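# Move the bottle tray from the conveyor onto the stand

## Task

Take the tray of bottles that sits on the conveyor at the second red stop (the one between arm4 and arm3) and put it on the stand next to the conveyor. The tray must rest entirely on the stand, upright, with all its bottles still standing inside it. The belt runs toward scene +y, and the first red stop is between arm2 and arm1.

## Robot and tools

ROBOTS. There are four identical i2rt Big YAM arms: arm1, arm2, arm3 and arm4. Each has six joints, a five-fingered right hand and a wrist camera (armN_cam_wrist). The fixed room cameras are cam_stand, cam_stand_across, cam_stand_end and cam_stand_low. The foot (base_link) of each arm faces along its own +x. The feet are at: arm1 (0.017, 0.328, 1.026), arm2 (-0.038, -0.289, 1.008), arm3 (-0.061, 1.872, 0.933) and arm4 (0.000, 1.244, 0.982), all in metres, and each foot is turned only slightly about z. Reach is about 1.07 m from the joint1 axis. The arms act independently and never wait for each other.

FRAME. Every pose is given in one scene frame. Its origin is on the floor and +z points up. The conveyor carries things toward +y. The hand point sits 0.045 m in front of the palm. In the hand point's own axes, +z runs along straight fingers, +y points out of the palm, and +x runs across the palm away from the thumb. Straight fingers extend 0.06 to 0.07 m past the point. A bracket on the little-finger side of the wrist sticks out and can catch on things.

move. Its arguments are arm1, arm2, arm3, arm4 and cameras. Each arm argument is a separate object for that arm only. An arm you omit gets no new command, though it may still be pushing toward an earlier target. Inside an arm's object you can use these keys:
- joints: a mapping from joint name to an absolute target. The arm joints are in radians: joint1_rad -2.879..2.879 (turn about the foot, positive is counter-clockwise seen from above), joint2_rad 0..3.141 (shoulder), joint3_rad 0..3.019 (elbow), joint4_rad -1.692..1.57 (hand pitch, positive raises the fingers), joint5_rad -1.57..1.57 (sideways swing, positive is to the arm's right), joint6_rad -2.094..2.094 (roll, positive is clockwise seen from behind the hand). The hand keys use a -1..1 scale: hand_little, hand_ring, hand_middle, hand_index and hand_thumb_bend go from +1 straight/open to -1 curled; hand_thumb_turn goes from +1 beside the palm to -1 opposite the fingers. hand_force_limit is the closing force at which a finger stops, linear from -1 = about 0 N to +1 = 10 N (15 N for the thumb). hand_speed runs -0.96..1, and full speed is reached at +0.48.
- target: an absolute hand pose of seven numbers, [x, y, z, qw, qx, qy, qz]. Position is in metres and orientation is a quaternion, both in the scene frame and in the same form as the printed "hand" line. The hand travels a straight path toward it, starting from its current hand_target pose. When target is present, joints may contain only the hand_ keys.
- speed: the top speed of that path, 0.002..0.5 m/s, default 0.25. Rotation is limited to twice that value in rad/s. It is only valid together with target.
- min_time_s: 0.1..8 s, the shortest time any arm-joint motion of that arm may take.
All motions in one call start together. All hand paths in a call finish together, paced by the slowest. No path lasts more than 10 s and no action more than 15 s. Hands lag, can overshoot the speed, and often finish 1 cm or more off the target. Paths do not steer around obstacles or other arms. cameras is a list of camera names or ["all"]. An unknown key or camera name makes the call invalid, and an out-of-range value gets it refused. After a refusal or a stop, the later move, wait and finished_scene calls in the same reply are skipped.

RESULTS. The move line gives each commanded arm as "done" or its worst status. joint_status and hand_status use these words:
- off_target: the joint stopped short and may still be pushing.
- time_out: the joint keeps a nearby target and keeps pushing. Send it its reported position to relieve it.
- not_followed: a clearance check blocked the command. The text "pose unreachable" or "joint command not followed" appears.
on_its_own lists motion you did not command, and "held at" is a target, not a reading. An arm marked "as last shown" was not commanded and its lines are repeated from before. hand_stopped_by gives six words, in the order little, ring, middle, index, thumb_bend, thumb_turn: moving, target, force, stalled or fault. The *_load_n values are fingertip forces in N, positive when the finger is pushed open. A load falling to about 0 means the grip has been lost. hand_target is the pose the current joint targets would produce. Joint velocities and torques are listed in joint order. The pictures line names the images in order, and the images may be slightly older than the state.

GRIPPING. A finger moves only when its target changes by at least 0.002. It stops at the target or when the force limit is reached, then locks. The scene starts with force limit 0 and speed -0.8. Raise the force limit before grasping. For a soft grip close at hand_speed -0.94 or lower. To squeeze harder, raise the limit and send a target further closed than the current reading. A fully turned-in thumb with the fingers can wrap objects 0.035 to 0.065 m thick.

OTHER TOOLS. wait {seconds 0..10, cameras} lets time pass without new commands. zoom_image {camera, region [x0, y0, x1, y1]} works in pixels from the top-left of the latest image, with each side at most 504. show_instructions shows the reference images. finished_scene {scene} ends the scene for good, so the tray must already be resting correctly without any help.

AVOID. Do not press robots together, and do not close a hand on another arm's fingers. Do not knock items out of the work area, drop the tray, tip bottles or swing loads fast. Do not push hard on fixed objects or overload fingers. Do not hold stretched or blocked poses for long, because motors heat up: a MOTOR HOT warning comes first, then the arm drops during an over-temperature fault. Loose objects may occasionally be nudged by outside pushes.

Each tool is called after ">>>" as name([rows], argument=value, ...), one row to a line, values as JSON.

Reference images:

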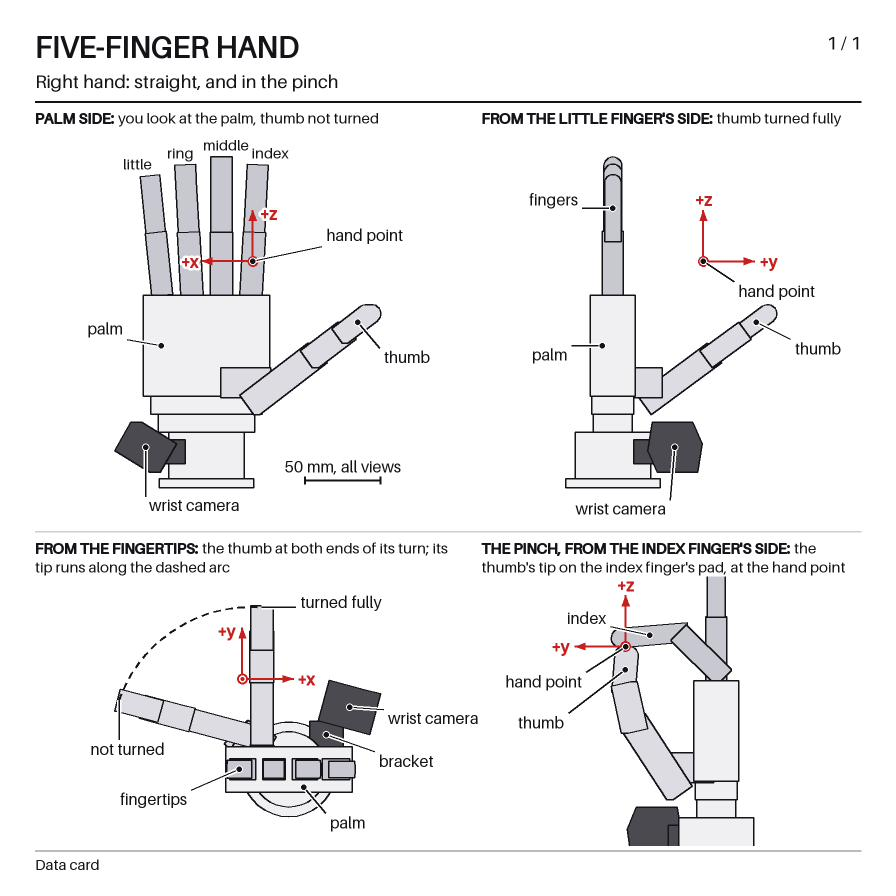

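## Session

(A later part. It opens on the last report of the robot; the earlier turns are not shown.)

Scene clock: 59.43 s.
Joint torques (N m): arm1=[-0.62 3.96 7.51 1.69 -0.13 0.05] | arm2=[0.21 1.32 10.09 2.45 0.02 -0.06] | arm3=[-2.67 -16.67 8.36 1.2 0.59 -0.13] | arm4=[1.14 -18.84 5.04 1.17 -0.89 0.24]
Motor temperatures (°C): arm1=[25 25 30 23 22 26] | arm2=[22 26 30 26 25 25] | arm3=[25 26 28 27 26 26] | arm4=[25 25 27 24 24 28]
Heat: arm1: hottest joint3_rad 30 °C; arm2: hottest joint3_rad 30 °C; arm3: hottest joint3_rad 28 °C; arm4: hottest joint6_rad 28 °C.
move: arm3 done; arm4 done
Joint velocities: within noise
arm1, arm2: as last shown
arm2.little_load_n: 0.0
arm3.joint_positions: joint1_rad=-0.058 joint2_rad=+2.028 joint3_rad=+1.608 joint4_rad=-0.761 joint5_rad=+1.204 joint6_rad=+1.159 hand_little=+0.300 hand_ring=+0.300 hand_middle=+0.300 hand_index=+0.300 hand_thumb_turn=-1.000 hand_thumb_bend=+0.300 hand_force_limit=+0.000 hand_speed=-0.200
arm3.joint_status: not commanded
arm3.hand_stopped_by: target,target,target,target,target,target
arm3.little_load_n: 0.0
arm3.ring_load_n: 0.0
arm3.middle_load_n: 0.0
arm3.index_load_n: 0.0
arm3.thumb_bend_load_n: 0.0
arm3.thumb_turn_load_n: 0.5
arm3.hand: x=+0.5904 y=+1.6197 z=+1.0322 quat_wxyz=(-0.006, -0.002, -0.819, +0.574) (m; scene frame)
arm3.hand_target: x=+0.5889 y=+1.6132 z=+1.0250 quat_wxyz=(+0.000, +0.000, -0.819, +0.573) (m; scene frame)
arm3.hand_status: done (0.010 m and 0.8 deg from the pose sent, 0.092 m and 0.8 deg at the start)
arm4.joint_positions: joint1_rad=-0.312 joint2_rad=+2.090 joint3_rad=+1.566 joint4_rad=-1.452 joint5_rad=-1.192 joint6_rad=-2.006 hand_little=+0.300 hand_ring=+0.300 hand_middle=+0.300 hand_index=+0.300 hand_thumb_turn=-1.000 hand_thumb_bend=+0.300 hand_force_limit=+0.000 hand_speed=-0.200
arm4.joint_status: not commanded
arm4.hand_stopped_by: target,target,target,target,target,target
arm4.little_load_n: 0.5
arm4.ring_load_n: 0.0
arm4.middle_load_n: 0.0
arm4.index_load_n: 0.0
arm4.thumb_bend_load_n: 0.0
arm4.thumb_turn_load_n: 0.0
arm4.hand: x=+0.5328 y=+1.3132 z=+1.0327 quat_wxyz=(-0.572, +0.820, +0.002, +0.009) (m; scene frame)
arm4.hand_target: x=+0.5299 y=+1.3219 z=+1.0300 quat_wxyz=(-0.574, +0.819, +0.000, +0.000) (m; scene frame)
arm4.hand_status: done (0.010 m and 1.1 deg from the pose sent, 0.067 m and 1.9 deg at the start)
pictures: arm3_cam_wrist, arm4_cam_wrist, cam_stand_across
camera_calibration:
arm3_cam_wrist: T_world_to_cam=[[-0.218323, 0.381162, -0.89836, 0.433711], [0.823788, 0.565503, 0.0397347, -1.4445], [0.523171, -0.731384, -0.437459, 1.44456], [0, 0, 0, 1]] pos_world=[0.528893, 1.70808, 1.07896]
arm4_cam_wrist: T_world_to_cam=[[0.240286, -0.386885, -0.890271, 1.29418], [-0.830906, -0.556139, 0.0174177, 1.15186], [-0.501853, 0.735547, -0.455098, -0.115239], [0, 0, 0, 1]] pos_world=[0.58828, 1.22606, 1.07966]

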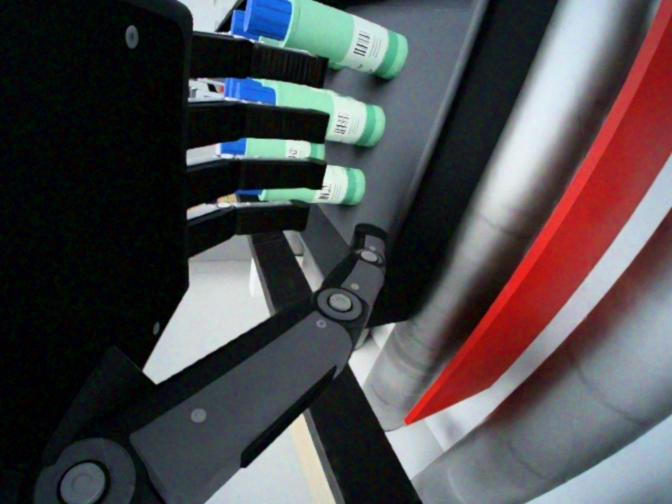

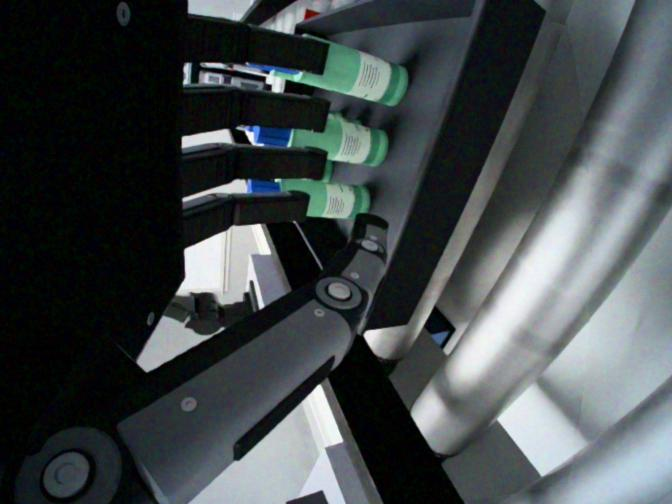

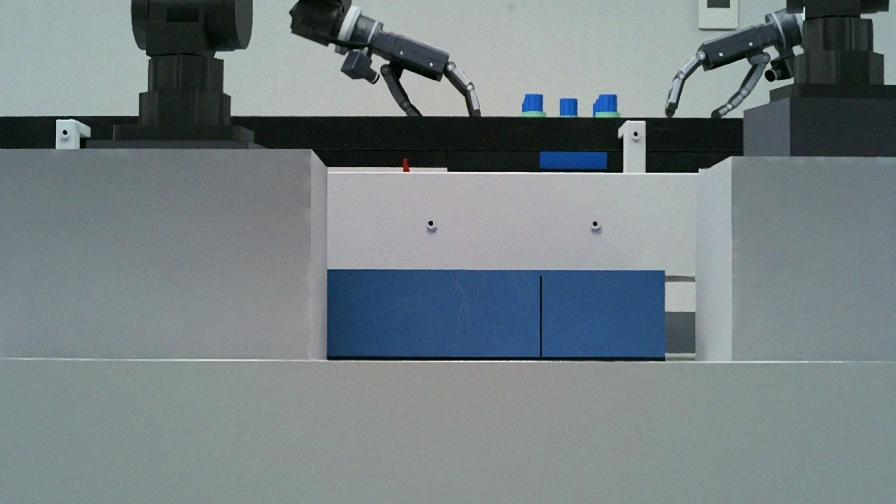

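>>> move(arm4={"target": [0.528, 1.327, 0.975, 0.5736, -0.8192, 0, 0], "speed": 0.1}, arm3={"target": [0.589, 1.6095, 0.975, 0, 0, 0.8192, -0.5736], "speed": 0.1}, cameras=["arm3_cam_wrist", "arm4_cam_wrist", "cam_stand_across", "cam_stand"])

>>> zoom_image(camera="cam_stand_across", region=[370, 40, 760, 190])

>>> zoom_image(camera="arm3_cam_wrist", region=[180, 60, 520, 400])

>>> zoom_image(camera="arm4_cam_wrist", region=[180, 60, 520, 400])

Scene clock: 62.33 s.
Joint torques (N m): arm1=[-0.56 3.49 7.41 1.65 -0.14 0.04] | arm2=[0.38 1.61 10.15 2.56 0.02 -0.04] | arm3=[-2.84 -16.32 7.88 1.25 0.57 -0.12] | arm4=[1.2 -18.73 4.66 1.05 -0.9 0.23]
Motor temperatures (°C): arm1=[25 25 30 23 22 26] | arm2=[22 26 30 26 25 25] | arm3=[25 26 28 26 26 26] | arm4=[25 25 27 24 24 28]
Heat: arm1: hottest joint3_rad 30 °C; arm2: hottest joint3_rad 30 °C; arm3: hottest joint3_rad 28 °C; arm4: hottest joint6_rad 28 °C.
move: arm3 off_target; arm4 off_target
Joint velocities: within noise
arm1, arm2: as last shown
arm3.joint_positions: joint1_rad=-0.062 joint2_rad=+2.084 joint3_rad=+1.562 joint4_rad=-0.640 joint5_rad=+1.201 joint6_rad=+1.143 hand_little=+0.300 hand_ring=+0.300 hand_middle=+0.300 hand_index=+0.300 hand_thumb_turn=-1.000 hand_thumb_bend=+0.300 hand_force_limit=+0.000 hand_speed=-0.200
arm3.joint_status: not commanded
arm3.hand_stopped_by: target,target,target,target,target,target
arm3.little_load_n: 0.0
arm3.ring_load_n: 0.0
arm3.middle_load_n: 0.0
arm3.index_load_n: 0.0
arm3.thumb_bend_load_n: 0.0
arm3.thumb_turn_load_n: 0.0
arm3.hand: x=+0.5918 y=+1.6175 z=+0.9852 quat_wxyz=(-0.009, -0.002, -0.819, +0.574) (m; scene frame)
arm3.hand_target: x=+0.5887 y=+1.6096 z=+0.9751 quat_wxyz=(+0.000, +0.000, -0.819, +0.573) (m; scene frame)
arm3.hand_status: off_target (0.013 m and 1.0 deg from the pose sent, 0.058 m and 0.8 deg at the start)
arm4.joint_positions: joint1_rad=-0.304 joint2_rad=+2.156 joint3_rad=+1.520 joint4_rad=-1.316 joint5_rad=-1.195 joint6_rad=-1.985 hand_little=+0.300 hand_ring=+0.300 hand_middle=+0.300 hand_index=+0.300 hand_thumb_turn=-1.000 hand_thumb_bend=+0.300 hand_force_limit=+0.000 hand_speed=-0.200
arm4.joint_status: not commanded
arm4.hand_stopped_by: target,target,target,target,target,target
arm4.little_load_n: 0.0
arm4.ring_load_n: 0.0
arm4.middle_load_n: 0.0
arm4.index_load_n: 0.0
arm4.thumb_bend_load_n: 0.0
arm4.thumb_turn_load_n: 0.0
arm4.hand: x=+0.5318 y=+1.3176 z=+0.9790 quat_wxyz=(-0.572, +0.820, +0.003, +0.011) (m; scene frame)
arm4.hand_target: x=+0.5278 y=+1.3267 z=+0.9750 quat_wxyz=(-0.574, +0.819, +0.000, +0.000) (m; scene frame)
arm4.hand_status: off_target (0.011 m and 1.3 deg from the pose sent, 0.060 m and 1.1 deg at the start)
pictures: arm3_cam_wrist, arm4_cam_wrist, cam_stand, cam_stand_across
camera_calibration:
arm3_cam_wrist: T_world_to_cam=[[-0.215369, 0.380131, -0.899509, 0.393639], [0.822495, 0.567163, 0.0427528, -1.44734], [0.52642, -0.730634, -0.434805, 1.41582], [0, 0, 0, 1]] pos_world=[0.52989, 1.70568, 1.03156]
arm4_cam_wrist: T_world_to_cam=[[0.242554, -0.387724, -0.889291, 1.24726], [-0.831513, -0.555295, 0.0153096, 1.15575], [-0.499754, 0.735743, -0.457086, -0.142692], [0, 0, 0, 1]] pos_world=[0.587183, 1.23036, 1.02626]

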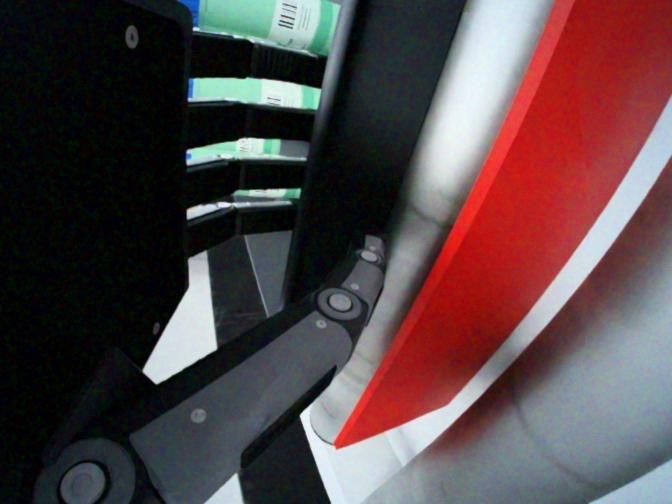

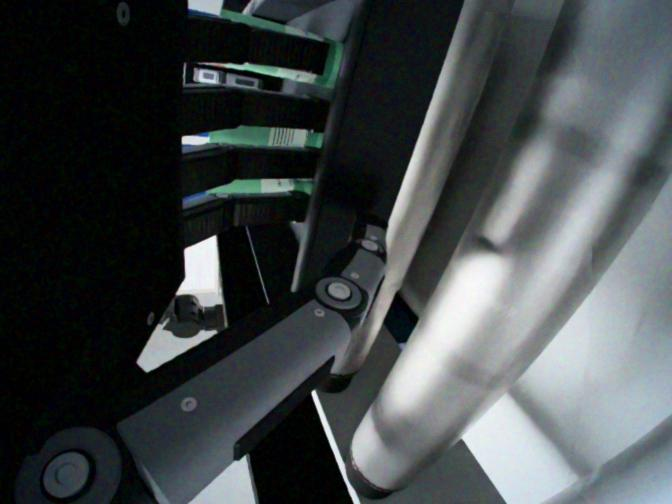

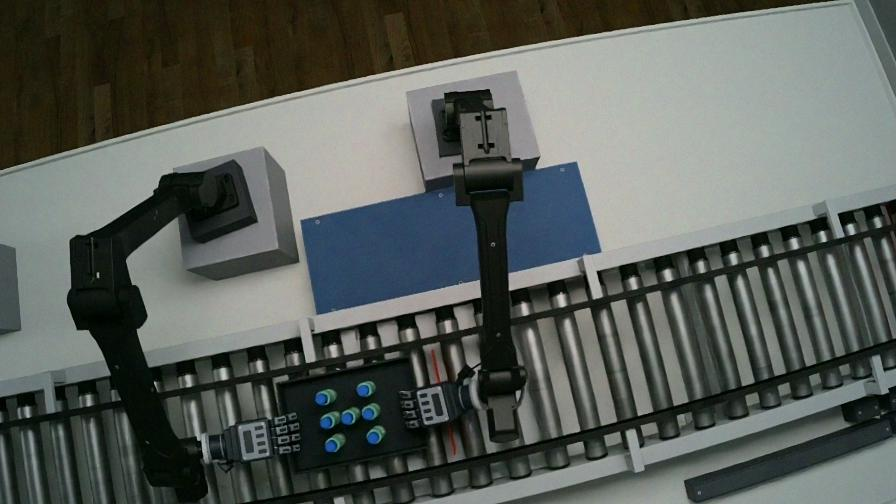

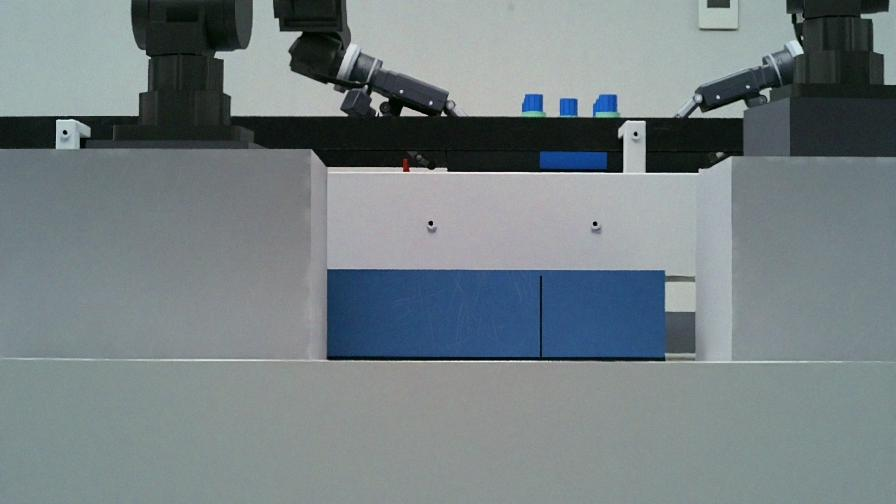

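Scaled by 1.292 from the camera's 896x504 image, which has a finer 1280x720 frame.

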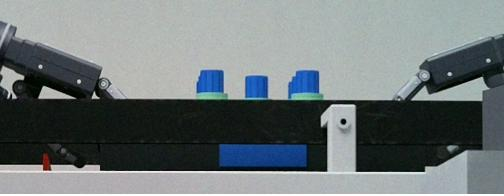

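Scaled by 1.482 from the camera's 672x504 image, which has a finer 960x720 frame.

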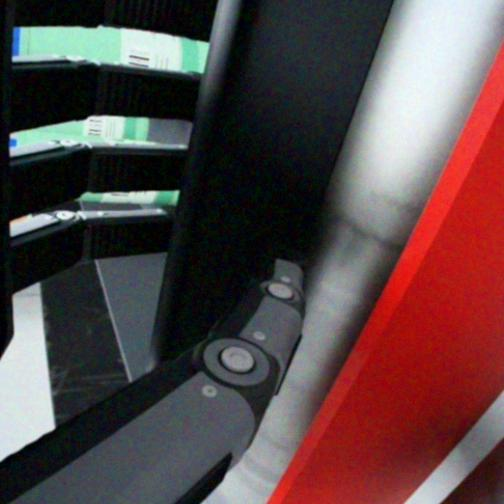

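Scaled by 1.482 from the camera's 672x504 image, which has a finer 960x720 frame.

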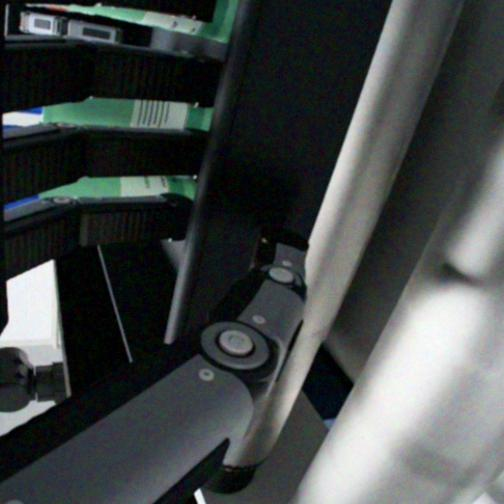

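>>> move(arm4={"target": [0.526, 1.329, 0.964, 0.5736, -0.8192, 0, 0], "speed": 0.05, "joints": {"hand_thumb_bend": 0.05}}, arm3={"target": [0.588, 1.608, 0.966, 0, 0, 0.8192, -0.5736], "speed": 0.05, "joints": {"hand_thumb_bend": 0.05}}, cameras=["arm3_cam_wrist", "arm4_cam_wrist", "cam_stand_across"])

>>> zoom_image(camera="cam_stand_across", region=[370, 40, 760, 190])

>>> zoom_image(camera="arm3_cam_wrist", region=[180, 60, 520, 400])

>>> zoom_image(camera="arm4_cam_wrist", region=[180, 60, 520, 400])

Scene clock: 65.83 s.
Joint torques (N m): arm1=[-0.09 3.43 7.6 1.81 -0.13 0.08] | arm2=[0.56 1.67 10.13 2.56 0 -0.01] | arm3=[-2.84 -15.85 7.53 1.26 0.54 -0.13] | arm4=[1.2 -18.2 4.38 1.2 -0.92 0.18]
Motor temperatures (°C): arm1=[25 25 30 23 22 26] | arm2=[22 26 30 26 25 25] | arm3=[25 27 28 26 26 26] | arm4=[25 25 27 24 24 28]
Heat: arm1: hottest joint3_rad 30 °C; arm2: hottest joint3_rad 30 °C; arm3: hottest joint3_rad 28 °C; arm4: hottest joint6_rad 28 °C.
move: arm3 off_target; arm4 off_target
Joint velocities: within noise
arm1, arm2: as last shown
arm3.joint_positions: joint1_rad=-0.064 joint2_rad=+2.086 joint3_rad=+1.554 joint4_rad=-0.613 joint5_rad=+1.201 joint6_rad=+1.137 hand_little=+0.300 hand_ring=+0.300 hand_middle=+0.300 hand_index=+0.300 hand_thumb_turn=-1.000 hand_thumb_bend=+0.050 hand_force_limit=+0.000 hand_speed=-0.200
arm3.joint_status: all done
arm3.hand_stopped_by: target,target,target,target,target,target
arm3.little_load_n: 0.0
arm3.ring_load_n: 0.0
arm3.middle_load_n: 0.0
arm3.index_load_n: 0.0
arm3.thumb_bend_load_n: 0.0
arm3.thumb_turn_load_n: 0.0
arm3.hand: x=+0.5930 y=+1.6161 z=+0.9828 quat_wxyz=(-0.013, -0.005, -0.818, +0.575) (m; scene frame)
arm3.hand_target: x=+0.5875 y=+1.6084 z=+0.9662 quat_wxyz=(+0.000, +0.000, -0.819, +0.573) (m; scene frame)
arm3.hand_status: off_target (0.019 m and 1.7 deg from the pose sent, 0.022 m and 1.0 deg at the start)
arm4.joint_positions: joint1_rad=-0.301 joint2_rad=+2.157 joint3_rad=+1.508 joint4_rad=-1.284 joint5_rad=-1.196 joint6_rad=-1.977 hand_little=+0.300 hand_ring=+0.300 hand_middle=+0.300 hand_index=+0.300 hand_thumb_turn=-1.000 hand_thumb_bend=+0.050 hand_force_limit=+0.000 hand_speed=-0.200
arm4.joint_status: all done
arm4.hand_stopped_by: target,target,target,target,target,target
arm4.little_load_n: 0.0
arm4.ring_load_n: 0.0
arm4.middle_load_n: 0.0
arm4.index_load_n: 0.0
arm4.thumb_bend_load_n: 0.0
arm4.thumb_turn_load_n: 0.0
arm4.hand: x=+0.5323 y=+1.3190 z=+0.9734 quat_wxyz=(-0.571, +0.821, +0.006, +0.016) (m; scene frame)
arm4.hand_target: x=+0.5258 y=+1.3288 z=+0.9643 quat_wxyz=(-0.574, +0.819, +0.000, +0.000) (m; scene frame)
arm4.hand_status: off_target (0.015 m and 1.9 deg from the pose sent, 0.020 m and 1.3 deg at the start)
pictures: arm3_cam_wrist, arm4_cam_wrist, cam_stand_across
camera_calibration:
arm3_cam_wrist: T_world_to_cam=[[-0.205726, 0.378018, -0.902651, 0.393122], [0.82179, 0.567557, 0.050388, -1.45518], [0.531354, -0.731424, -0.427413, 1.40424], [0, 0, 0, 1]] pos_world=[0.530584, 1.70439, 1.02836]
arm4_cam_wrist: T_world_to_cam=[[0.252914, -0.389713, -0.885527, 1.23601], [-0.831761, -0.555093, 0.00673435, 1.16523], [-0.494175, 0.734844, -0.464539, -0.140651], [0, 0, 0, 1]] pos_world=[0.587088, 1.23186, 1.02133]

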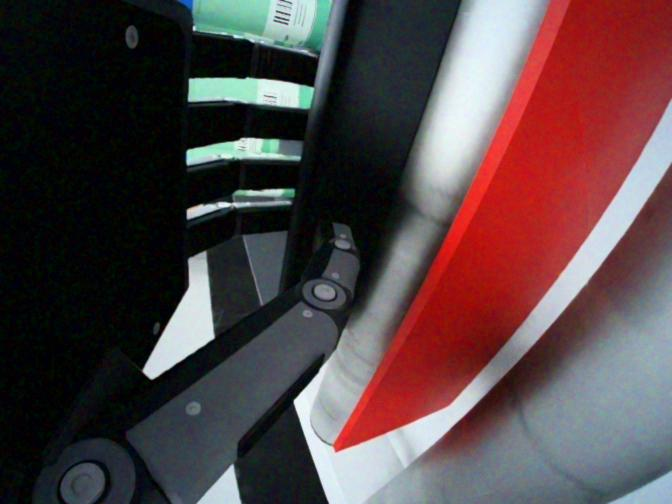

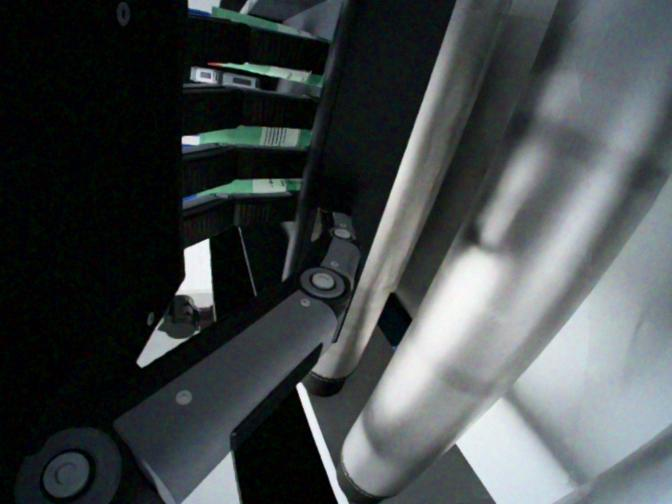

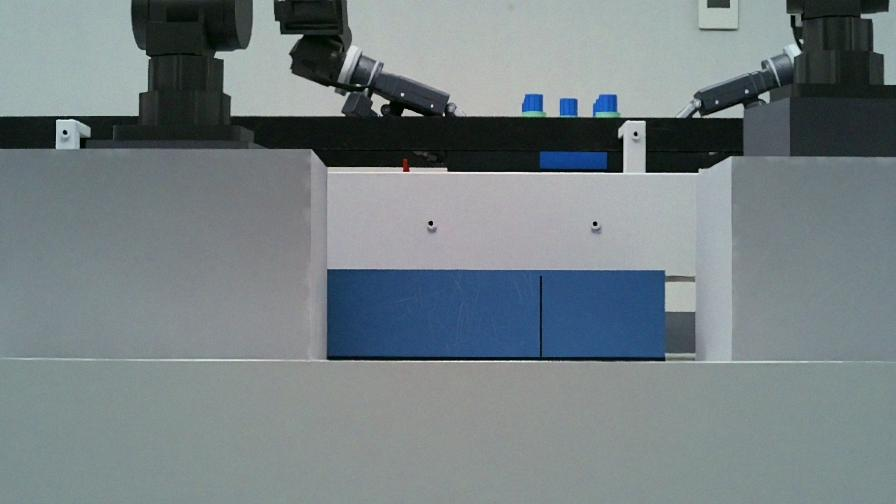

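Scaled by 1.292 from the camera's 896x504 image, which has a finer 1280x720 frame.

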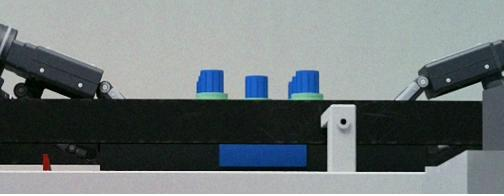

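Scaled by 1.482 from the camera's 672x504 image, which has a finer 960x720 frame.

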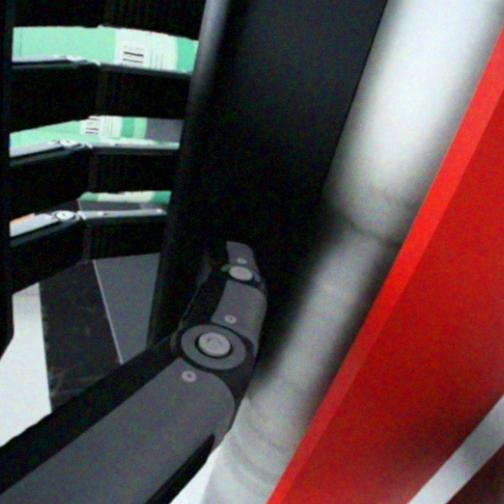

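Scaled by 1.482 from the camera's 672x504 image, which has a finer 960x720 frame.

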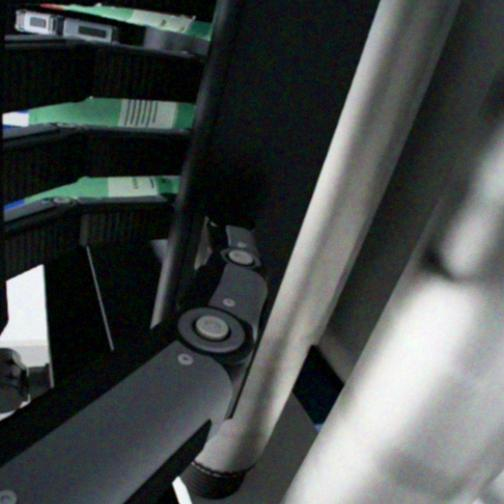

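>>> move(arm4={"joints": {"hand_speed": -0.92, "hand_force_limit": 0.0, "hand_index": -0.4, "hand_middle": -0.4, "hand_ring": -0.4, "hand_little": -0.4}}, arm3={"joints": {"hand_speed": -0.92, "hand_force_limit": 0.0, "hand_index": -0.4, "hand_middle": -0.4, "hand_ring": -0.4, "hand_little": -0.4}}, cameras=["arm3_cam_wrist", "arm4_cam_wrist", "cam_stand_across", "cam_stand"])

>>> zoom_image(camera="arm3_cam_wrist", region=[180, 60, 520, 400])

>>> zoom_image(camera="arm4_cam_wrist", region=[180, 60, 520, 400])

Scene clock: 70.17 s.
Joint torques (N m): arm1=[0.62 3.43 7.36 1.54 -0.17 0.04] | arm2=[0.15 1.55 10.1 2.51 0.01 -0.05] | arm3=[-2.61 -15.97 7.57 1.1 0.6 -0.12] | arm4=[-0.15 -18.61 4.4 0.94 -0.59 0.22]
Motor temperatures (°C): arm1=[25 25 30 23 22 26] | arm2=[22 26 30 26 25 25] | arm3=[25 27 28 26 26 26] | arm4=[25 25 27 24 24 28]
Heat: arm1: hottest joint3_rad 30 °C; arm2: hottest joint3_rad 30 °C; arm3: hottest joint3_rad 28 °C; arm4: hottest joint6_rad 28 °C.
move: arm3 off_target; arm4 off_target
Joint velocities: within noise
arm1, arm2: as last shown
arm1.thumb_bend_load_n: 0.5
arm3.joint_positions: joint1_rad=-0.066 joint2_rad=+2.087 joint3_rad=+1.554 joint4_rad=-0.609 joint5_rad=+1.199 joint6_rad=+1.136 hand_little=-0.236 hand_ring=-0.177 hand_middle=-0.146 hand_index=-0.161 hand_thumb_turn=-1.000 hand_thumb_bend=+0.050 hand_force_limit=+0.000 hand_speed=-0.920
arm3.joint_status: hand_little off_target (ended at -0.236, target -0.400); hand_ring off_target (ended at -0.177, target -0.400); hand_middle off_target (ended at -0.146, target -0.400); hand_index off_target (ended at -0.161, target -0.400); the others done
arm3.hand_stopped_by: force,force,force,force,target,target
arm3.little_load_n: 7.5
arm3.ring_load_n: 5.0
arm3.middle_load_n: 5.5
arm3.index_load_n: 6.0
arm3.thumb_bend_load_n: 2.0
arm3.thumb_turn_load_n: 0.0
arm3.hand: x=+0.5931 y=+1.6144 z=+0.9824 quat_wxyz=(-0.014, -0.007, -0.818, +0.575) (m; scene frame)
arm3.hand_target: x=+0.5875 y=+1.6082 z=+0.9662 quat_wxyz=(+0.000, +0.000, -0.819, +0.573) (m; scene frame)
arm3.hand_status: not commanded
arm4.joint_positions: joint1_rad=-0.284 joint2_rad=+2.162 joint3_rad=+1.508 joint4_rad=-1.278 joint5_rad=-1.204 joint6_rad=-1.977 hand_little=-0.199 hand_ring=-0.147 hand_middle=-0.118 hand_index=-0.162 hand_thumb_turn=-1.000 hand_thumb_bend=+0.050 hand_force_limit=+0.000 hand_speed=-0.920
arm4.joint_status: hand_little off_target (ended at -0.199, target -0.400); hand_ring off_target (ended at -0.147, target -0.400); hand_middle off_target (ended at -0.118, target -0.400); hand_index off_target (ended at -0.162, target -0.400); the others done
arm4.hand_stopped_by: force,force,force,force,target,target
arm4.little_load_n: 6.5
arm4.ring_load_n: 0.0
arm4.middle_load_n: 0.0
arm4.index_load_n: 2.0
arm4.thumb_bend_load_n: 1.5
arm4.thumb_turn_load_n: 0.5
arm4.hand: x=+0.5320 y=+1.3291 z=+0.9718 quat_wxyz=(-0.574, +0.819, +0.012, +0.012) (m; scene frame)
arm4.hand_target: x=+0.5258 y=+1.3287 z=+0.9642 quat_wxyz=(-0.574, +0.819, +0.000, +0.000) (m; scene frame)
arm4.hand_status: not commanded
pictures: arm3_cam_wrist, arm4_cam_wrist, cam_stand, cam_stand_across
camera_calibration:
arm3_cam_wrist: T_world_to_cam=[[-0.202405, 0.379152, -0.902927, 0.389886], [0.822688, 0.565994, 0.0532507, -1.45509], [0.531241, -0.732048, -0.426483, 1.40297], [0, 0, 0, 1]] pos_world=[0.530683, 1.70278, 1.02787]
arm4_cam_wrist: T_world_to_cam=[[0.259993, -0.379763, -0.887797, 1.22387], [-0.823716, -0.567001, 0.00131287, 1.18736], [-0.50388, 0.730951, -0.460233, -0.142856], [0, 0, 0, 1]] pos_world=[0.587866, 1.24243, 1.01924]

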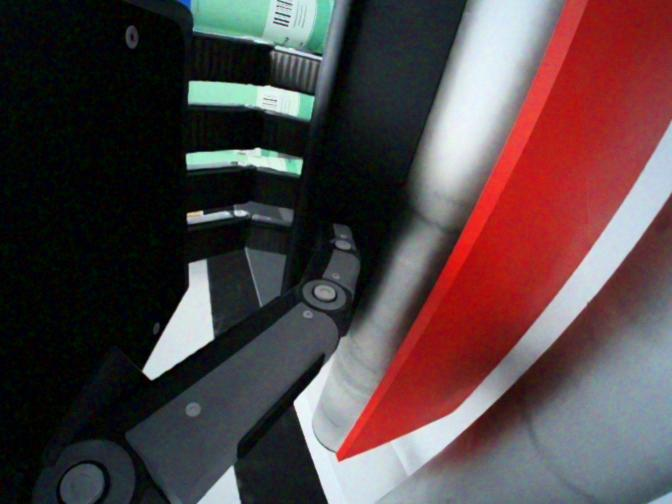

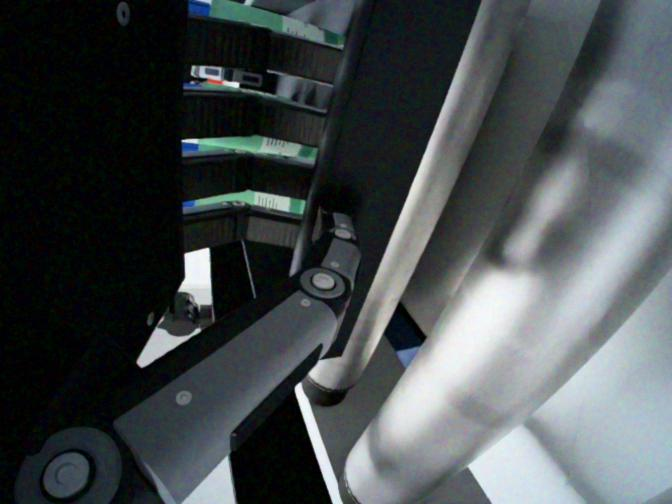

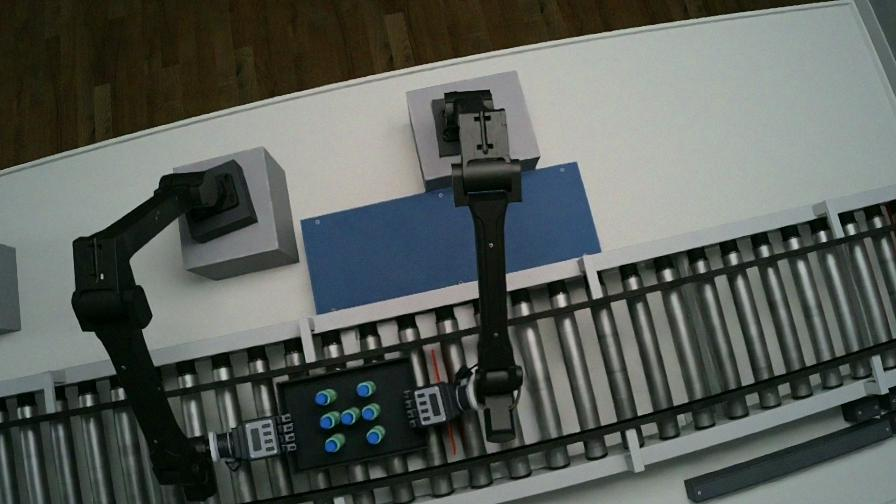

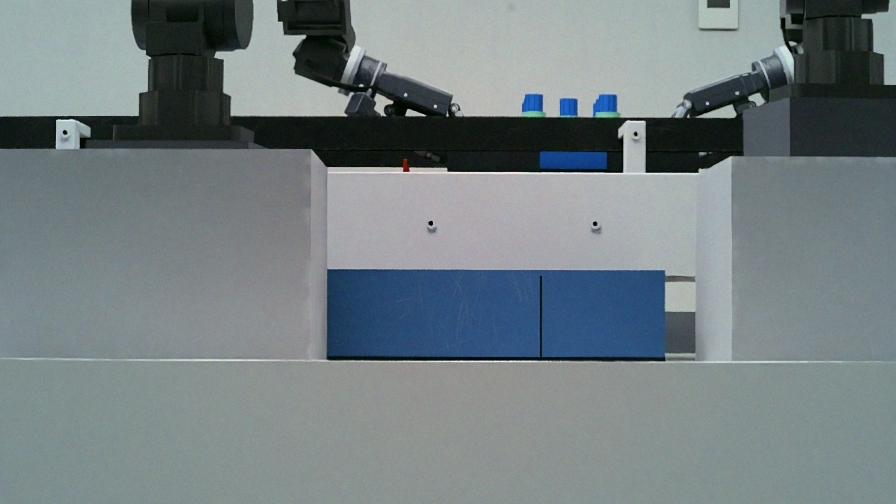

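Scaled by 1.482 from the camera's 672x504 image, which has a finer 960x720 frame.

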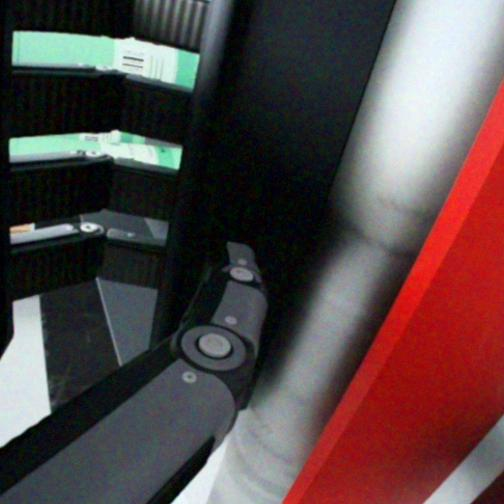

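Scaled by 1.482 from the camera's 672x504 image, which has a finer 960x720 frame.

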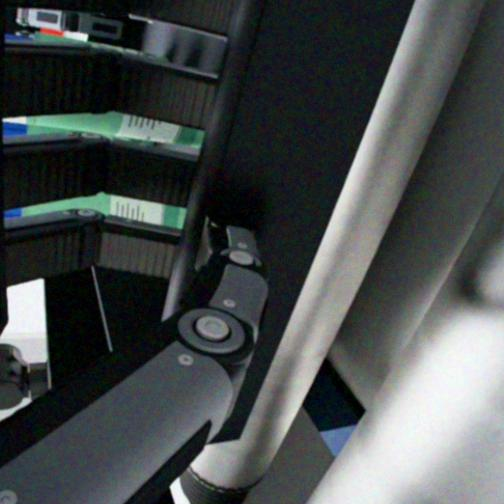

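>>> move(arm4={"joints": {"hand_force_limit": 0.4, "hand_index": -0.5, "hand_middle": -0.5, "hand_ring": -0.5, "hand_little": -0.5}}, arm3={"joints": {"hand_force_limit": 0.4, "hand_index": -0.5, "hand_middle": -0.5, "hand_ring": -0.5, "hand_little": -0.5}}, cameras=["arm4_cam_wrist"])

Scene clock: 71.47 s.
Joint torques (N m): arm1=[-0.32 4.25 7.57 1.74 -0.16 0.05] | arm2=[0.32 1.55 10.07 2.56 0.02 -0.05] | arm3=[-2.67 -16.03 7.51 1.05 0.6 -0.12] | arm4=[-0.21 -18.55 4.4 0.94 -0.6 0.21]
Motor temperatures (°C): arm1=[25 25 30 23 22 26] | arm2=[22 26 31 26 25 25] | arm3=[25 27 28 26 26 26] | arm4=[25 25 27 24 24 28]
Heat: arm1: hottest joint3_rad 30 °C; arm2: hottest joint3_rad 31 °C; arm3: hottest joint3_rad 28 °C; arm4: hottest joint6_rad 28 °C.
move: arm3 off_target; arm4 off_target
Joint velocities: within noise
arm1, arm2: as last shown
arm1.thumb_bend_load_n: 0.0
arm3.joint_positions: joint1_rad=-0.066 joint2_rad=+2.087 joint3_rad=+1.554 joint4_rad=-0.608 joint5_rad=+1.199 joint6_rad=+1.136 hand_little=-0.236 hand_ring=-0.182 hand_middle=-0.151 hand_index=-0.166 hand_thumb_turn=-1.000 hand_thumb_bend=+0.051 hand_force_limit=+0.400 hand_speed=-0.920
arm3.joint_status: hand_little off_target (ended at -0.236, target -0.500); hand_ring off_target (ended at -0.182, target -0.500); hand_middle off_target (ended at -0.151, target -0.500); hand_index off_target (ended at -0.166, target -0.500); the others done
arm3.hand_stopped_by: force,force,force,force,target,target
arm3.little_load_n: 6.0
arm3.ring_load_n: 7.5
arm3.middle_load_n: 8.5
arm3.index_load_n: 8.5
arm3.thumb_bend_load_n: 2.5
arm3.thumb_turn_load_n: 0.5
arm3.hand: x=+0.5932 y=+1.6144 z=+0.9823 quat_wxyz=(-0.014, -0.007, -0.818, +0.575) (m; scene frame)
arm3.hand_target: x=+0.5875 y=+1.6084 z=+0.9661 quat_wxyz=(+0.000, +0.000, -0.819, +0.573) (m; scene frame)
arm3.hand_status: not commanded
arm4.joint_positions: joint1_rad=-0.283 joint2_rad=+2.162 joint3_rad=+1.508 joint4_rad=-1.278 joint5_rad=-1.204 joint6_rad=-1.976 hand_little=-0.205 hand_ring=-0.167 hand_middle=-0.152 hand_index=-0.174 hand_thumb_turn=-1.000 hand_thumb_bend=+0.051 hand_force_limit=+0.400 hand_speed=-0.920
arm4.joint_status: hand_little off_target (ended at -0.205, target -0.500); hand_ring off_target (ended at -0.167, target -0.500); hand_middle off_target (ended at -0.152, target -0.500); hand_index off_target (ended at -0.174, target -0.500); the others done
arm4.hand_stopped_by: force,force,force,force,target,target
arm4.little_load_n: 5.0
arm4.ring_load_n: 5.5
arm4.middle_load_n: 10.5
arm4.index_load_n: 7.5
arm4.thumb_bend_load_n: 3.5
arm4.thumb_turn_load_n: 1.0
arm4.hand: x=+0.5319 y=+1.3295 z=+0.9718 quat_wxyz=(-0.574, +0.819, +0.012, +0.012) (m; scene frame)
arm4.hand_target: x=+0.5258 y=+1.3288 z=+0.9642 quat_wxyz=(-0.574, +0.819, +0.000, +0.000) (m; scene frame)
arm4.hand_status: not commanded
pictures: arm4_cam_wrist
camera_calibration:
arm4_cam_wrist: T_world_to_cam=[[0.259936, -0.379633, -0.887869, 1.22397], [-0.823333, -0.567556, 0.00163241, 1.18772], [-0.504536, 0.730588, -0.460093, -0.142454], [0, 0, 0, 1]] pos_world=[0.587865, 1.24283, 1.01924]

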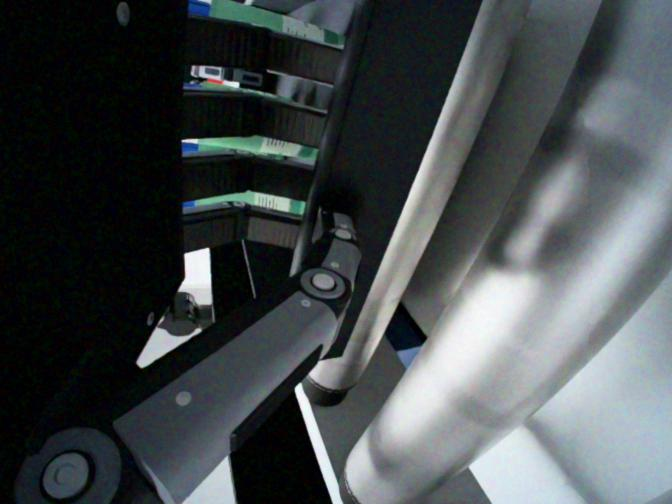

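>>> move(arm4={"target": [0.529, 1.329, 1.012, 0.5736, -0.8192, 0, 0], "speed": 0.04}, arm3={"target": [0.590, 1.611, 1.022, 0, 0, 0.8192, -0.5736], "speed": 0.04}, cameras=["arm3_cam_wrist", "arm4_cam_wrist", "cam_stand_across", "cam_stand_end"])

>>> zoom_image(camera="cam_stand_across", region=[370, 40, 760, 190])

Scene clock: 74.57 s.
Joint torques (N m): arm1=[0.09 3.84 7.53 1.63 -0.13 -0.03] | arm2=[0.44 1.44 10.11 2.51 0.01 0] | arm3=[-1.9 -20.01 11.64 -0.58 1 -0.16] | arm4=[-0.03 -23.18 6.42 -0.4 -1.05 0.25]
Motor temperatures (°C): arm1=[25 25 30 23 22 26] | arm2=[22 26 31 26 25 25] | arm3=[25 27 28 26 26 26] | arm4=[25 25 26 24 24 28]
Heat: arm1: hottest joint3_rad 30 °C; arm2: hottest joint3_rad 31 °C; arm3: hottest joint3_rad 28 °C; arm4: hottest joint6_rad 28 °C.
move: arm3 off_target; arm4 off_target
Joint velocities: within noise
arm1.joint_positions: joint1_rad=+0.098 joint2_rad=+0.547 joint3_rad=+1.374 joint4_rad=-1.301 joint5_rad=-0.090 joint6_rad=-1.151 hand_little=+1.000 hand_ring=+1.000 hand_middle=+1.000 hand_index=+1.000 hand_thumb_turn=+1.000 hand_thumb_bend=+1.000 hand_force_limit=+0.000 hand_speed=-0.800
arm1.joint_status: not commanded
arm1.hand_stopped_by: target,target,target,target,target,target
arm1.little_load_n: 0.0
arm1.ring_load_n: 0.0
arm1.middle_load_n: 0.0
arm1.index_load_n: 0.0
arm1.thumb_bend_load_n: 0.0
arm1.thumb_turn_load_n: 0.0
arm1.hand: x=+0.2290 y=+0.3345 z=+1.5209 quat_wxyz=(-0.189, +0.849, -0.087, +0.486) (m; scene frame)
arm1.hand_target: x=+0.2276 y=+0.3343 z=+1.5308 quat_wxyz=(-0.192, +0.843, -0.086, +0.496) (m; scene frame)
arm1.hand_status: not commanded
arm2.joint_positions: joint1_rad=-0.023 joint2_rad=+0.637 joint3_rad=+1.321 joint4_rad=-1.164 joint5_rad=-0.169 joint6_rad=-1.286 hand_little=+1.000 hand_ring=+1.000 hand_middle=+1.000 hand_index=+1.000 hand_thumb_turn=+1.000 hand_thumb_bend=+1.000 hand_force_limit=+0.000 hand_speed=-0.800
arm2.joint_status: not commanded
arm2.hand_stopped_by: target,target,target,target,target,target
arm2.little_load_n: 0.5
arm2.ring_load_n: 0.0
arm2.middle_load_n: 0.0
arm2.index_load_n: 0.0
arm2.thumb_bend_load_n: 0.0
arm2.thumb_turn_load_n: 0.0
arm2.hand: x=+0.2284 y=-0.3437 z=+1.4937 quat_wxyz=(-0.109, +0.840, -0.138, +0.514) (m; scene frame)
arm2.hand_target: x=+0.2273 y=-0.3436 z=+1.5062 quat_wxyz=(-0.110, +0.833, -0.135, +0.525) (m; scene frame)
arm2.hand_status: not commanded
arm3.joint_positions: joint1_rad=-0.070 joint2_rad=+2.077 joint3_rad=+1.559 joint4_rad=-0.698 joint5_rad=+1.193 joint6_rad=+1.146 hand_little=-0.236 hand_ring=-0.182 hand_middle=-0.151 hand_index=-0.166 hand_thumb_turn=-1.000 hand_thumb_bend=+0.052 hand_force_limit=+0.400 hand_speed=-0.920
arm3.joint_status: not commanded
arm3.hand_stopped_by: force,force,force,force,target,target
arm3.little_load_n: 7.0
arm3.ring_load_n: 8.5
arm3.middle_load_n: 8.0
arm3.index_load_n: 5.5
arm3.thumb_bend_load_n: 9.5
arm3.thumb_turn_load_n: 0.0
arm3.hand: x=+0.5790 y=+1.6149 z=+0.9826 quat_wxyz=(+0.013, +0.009, -0.823, +0.568) (m; scene frame)
arm3.hand_target: x=+0.5889 y=+1.6110 z=+1.0218 quat_wxyz=(-0.001, +0.000, -0.819, +0.574) (m; scene frame)
arm3.hand_status: off_target (0.041 m and 2.0 deg from the pose sent, 0.040 m and 1.8 deg at the start)
arm4.joint_positions: joint1_rad=-0.283 joint2_rad=+2.162 joint3_rad=+1.508 joint4_rad=-1.339 joint5_rad=-1.193 joint6_rad=-1.976 hand_little=-0.205 hand_ring=-0.167 hand_middle=-0.152 hand_index=-0.174 hand_thumb_turn=-1.000 hand_thumb_bend=+0.053 hand_force_limit=+0.400 hand_speed=-0.920
arm4.joint_status: not commanded
arm4.hand_stopped_by: force,force,force,force,target,target
arm4.little_load_n: 2.0
arm4.ring_load_n: 2.5
arm4.middle_load_n: 6.5
arm4.index_load_n: 5.5
arm4.thumb_bend_load_n: 13.5
arm4.thumb_turn_load_n: 2.5
arm4.hand: x=+0.5195 y=+1.3299 z=+0.9751 quat_wxyz=(-0.573, +0.819, -0.003, -0.015) (m; scene frame)
arm4.hand_target: x=+0.5282 y=+1.3293 z=+1.0109 quat_wxyz=(-0.574, +0.819, +0.000, +0.000) (m; scene frame)
arm4.hand_status: off_target (0.038 m and 1.7 deg from the pose sent, 0.040 m and 2.0 deg at the start)
pictures: arm3_cam_wrist, arm4_cam_wrist, cam_stand_across, cam_stand_end
camera_calibration:
arm3_cam_wrist: T_world_to_cam=[[-0.257042, 0.395739, -0.881658, 0.370895], [0.826963, 0.562144, 0.0112265, -1.3987], [0.500061, -0.726213, -0.471756, 1.46401], [0, 0, 0, 1]] pos_world=[0.51992, 1.70267, 1.03336]
arm4_cam_wrist: T_world_to_cam=[[0.206533, -0.380437, -0.90145, 1.27231], [-0.819254, -0.570952, 0.0532565, 1.12991], [-0.534945, 0.727518, -0.429595, -0.157342], [0, 0, 0, 1]] pos_world=[0.57874, 1.24362, 1.01915]

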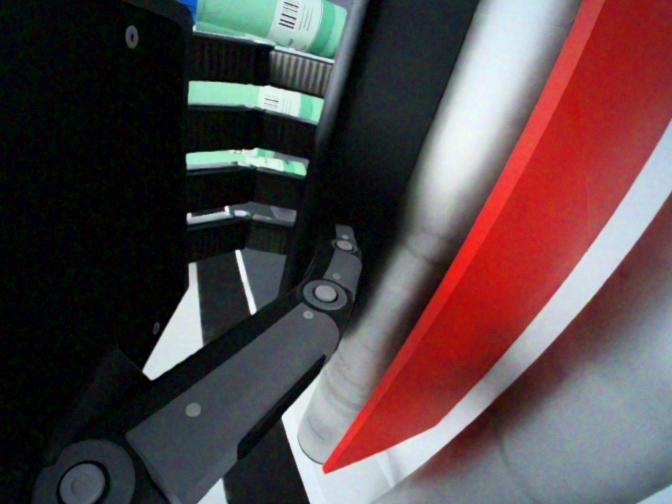

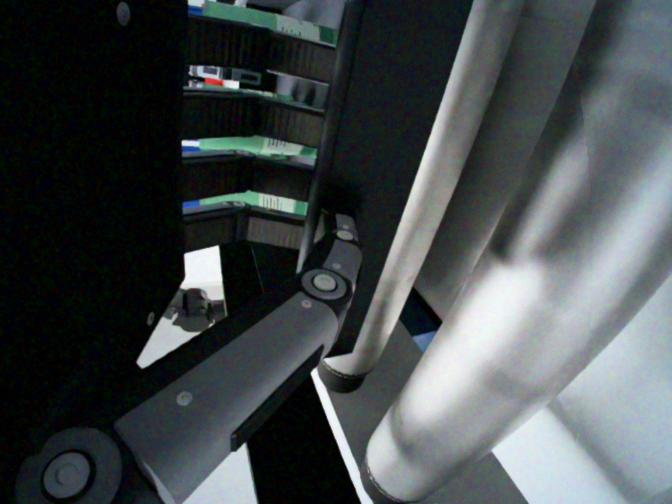

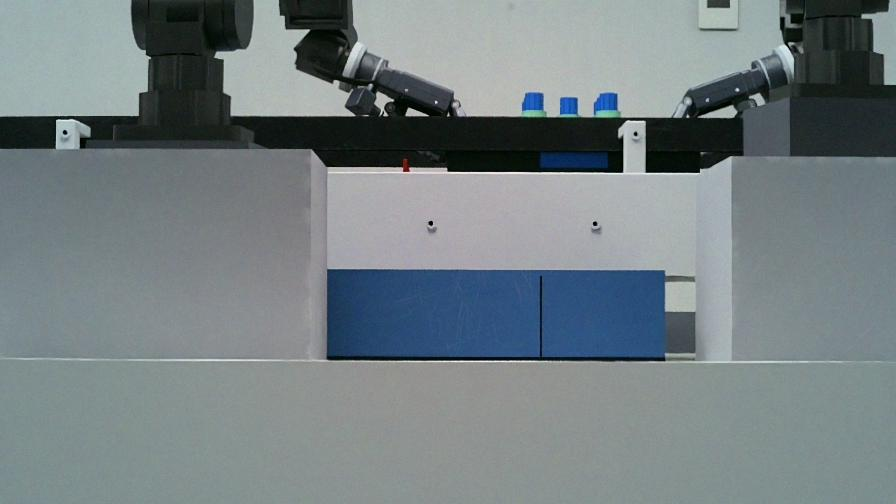

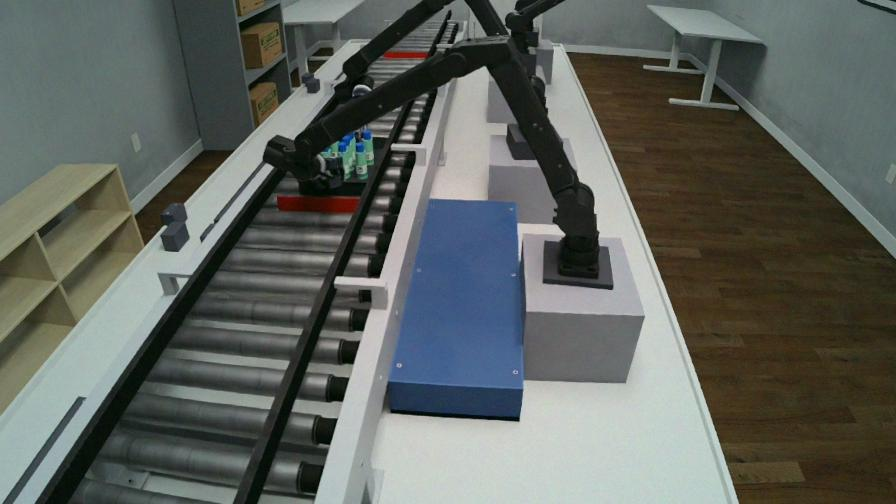

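Scaled by 1.292 from the camera's 896x504 image, which has a finer 1280x720 frame.

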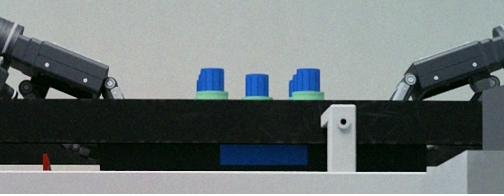

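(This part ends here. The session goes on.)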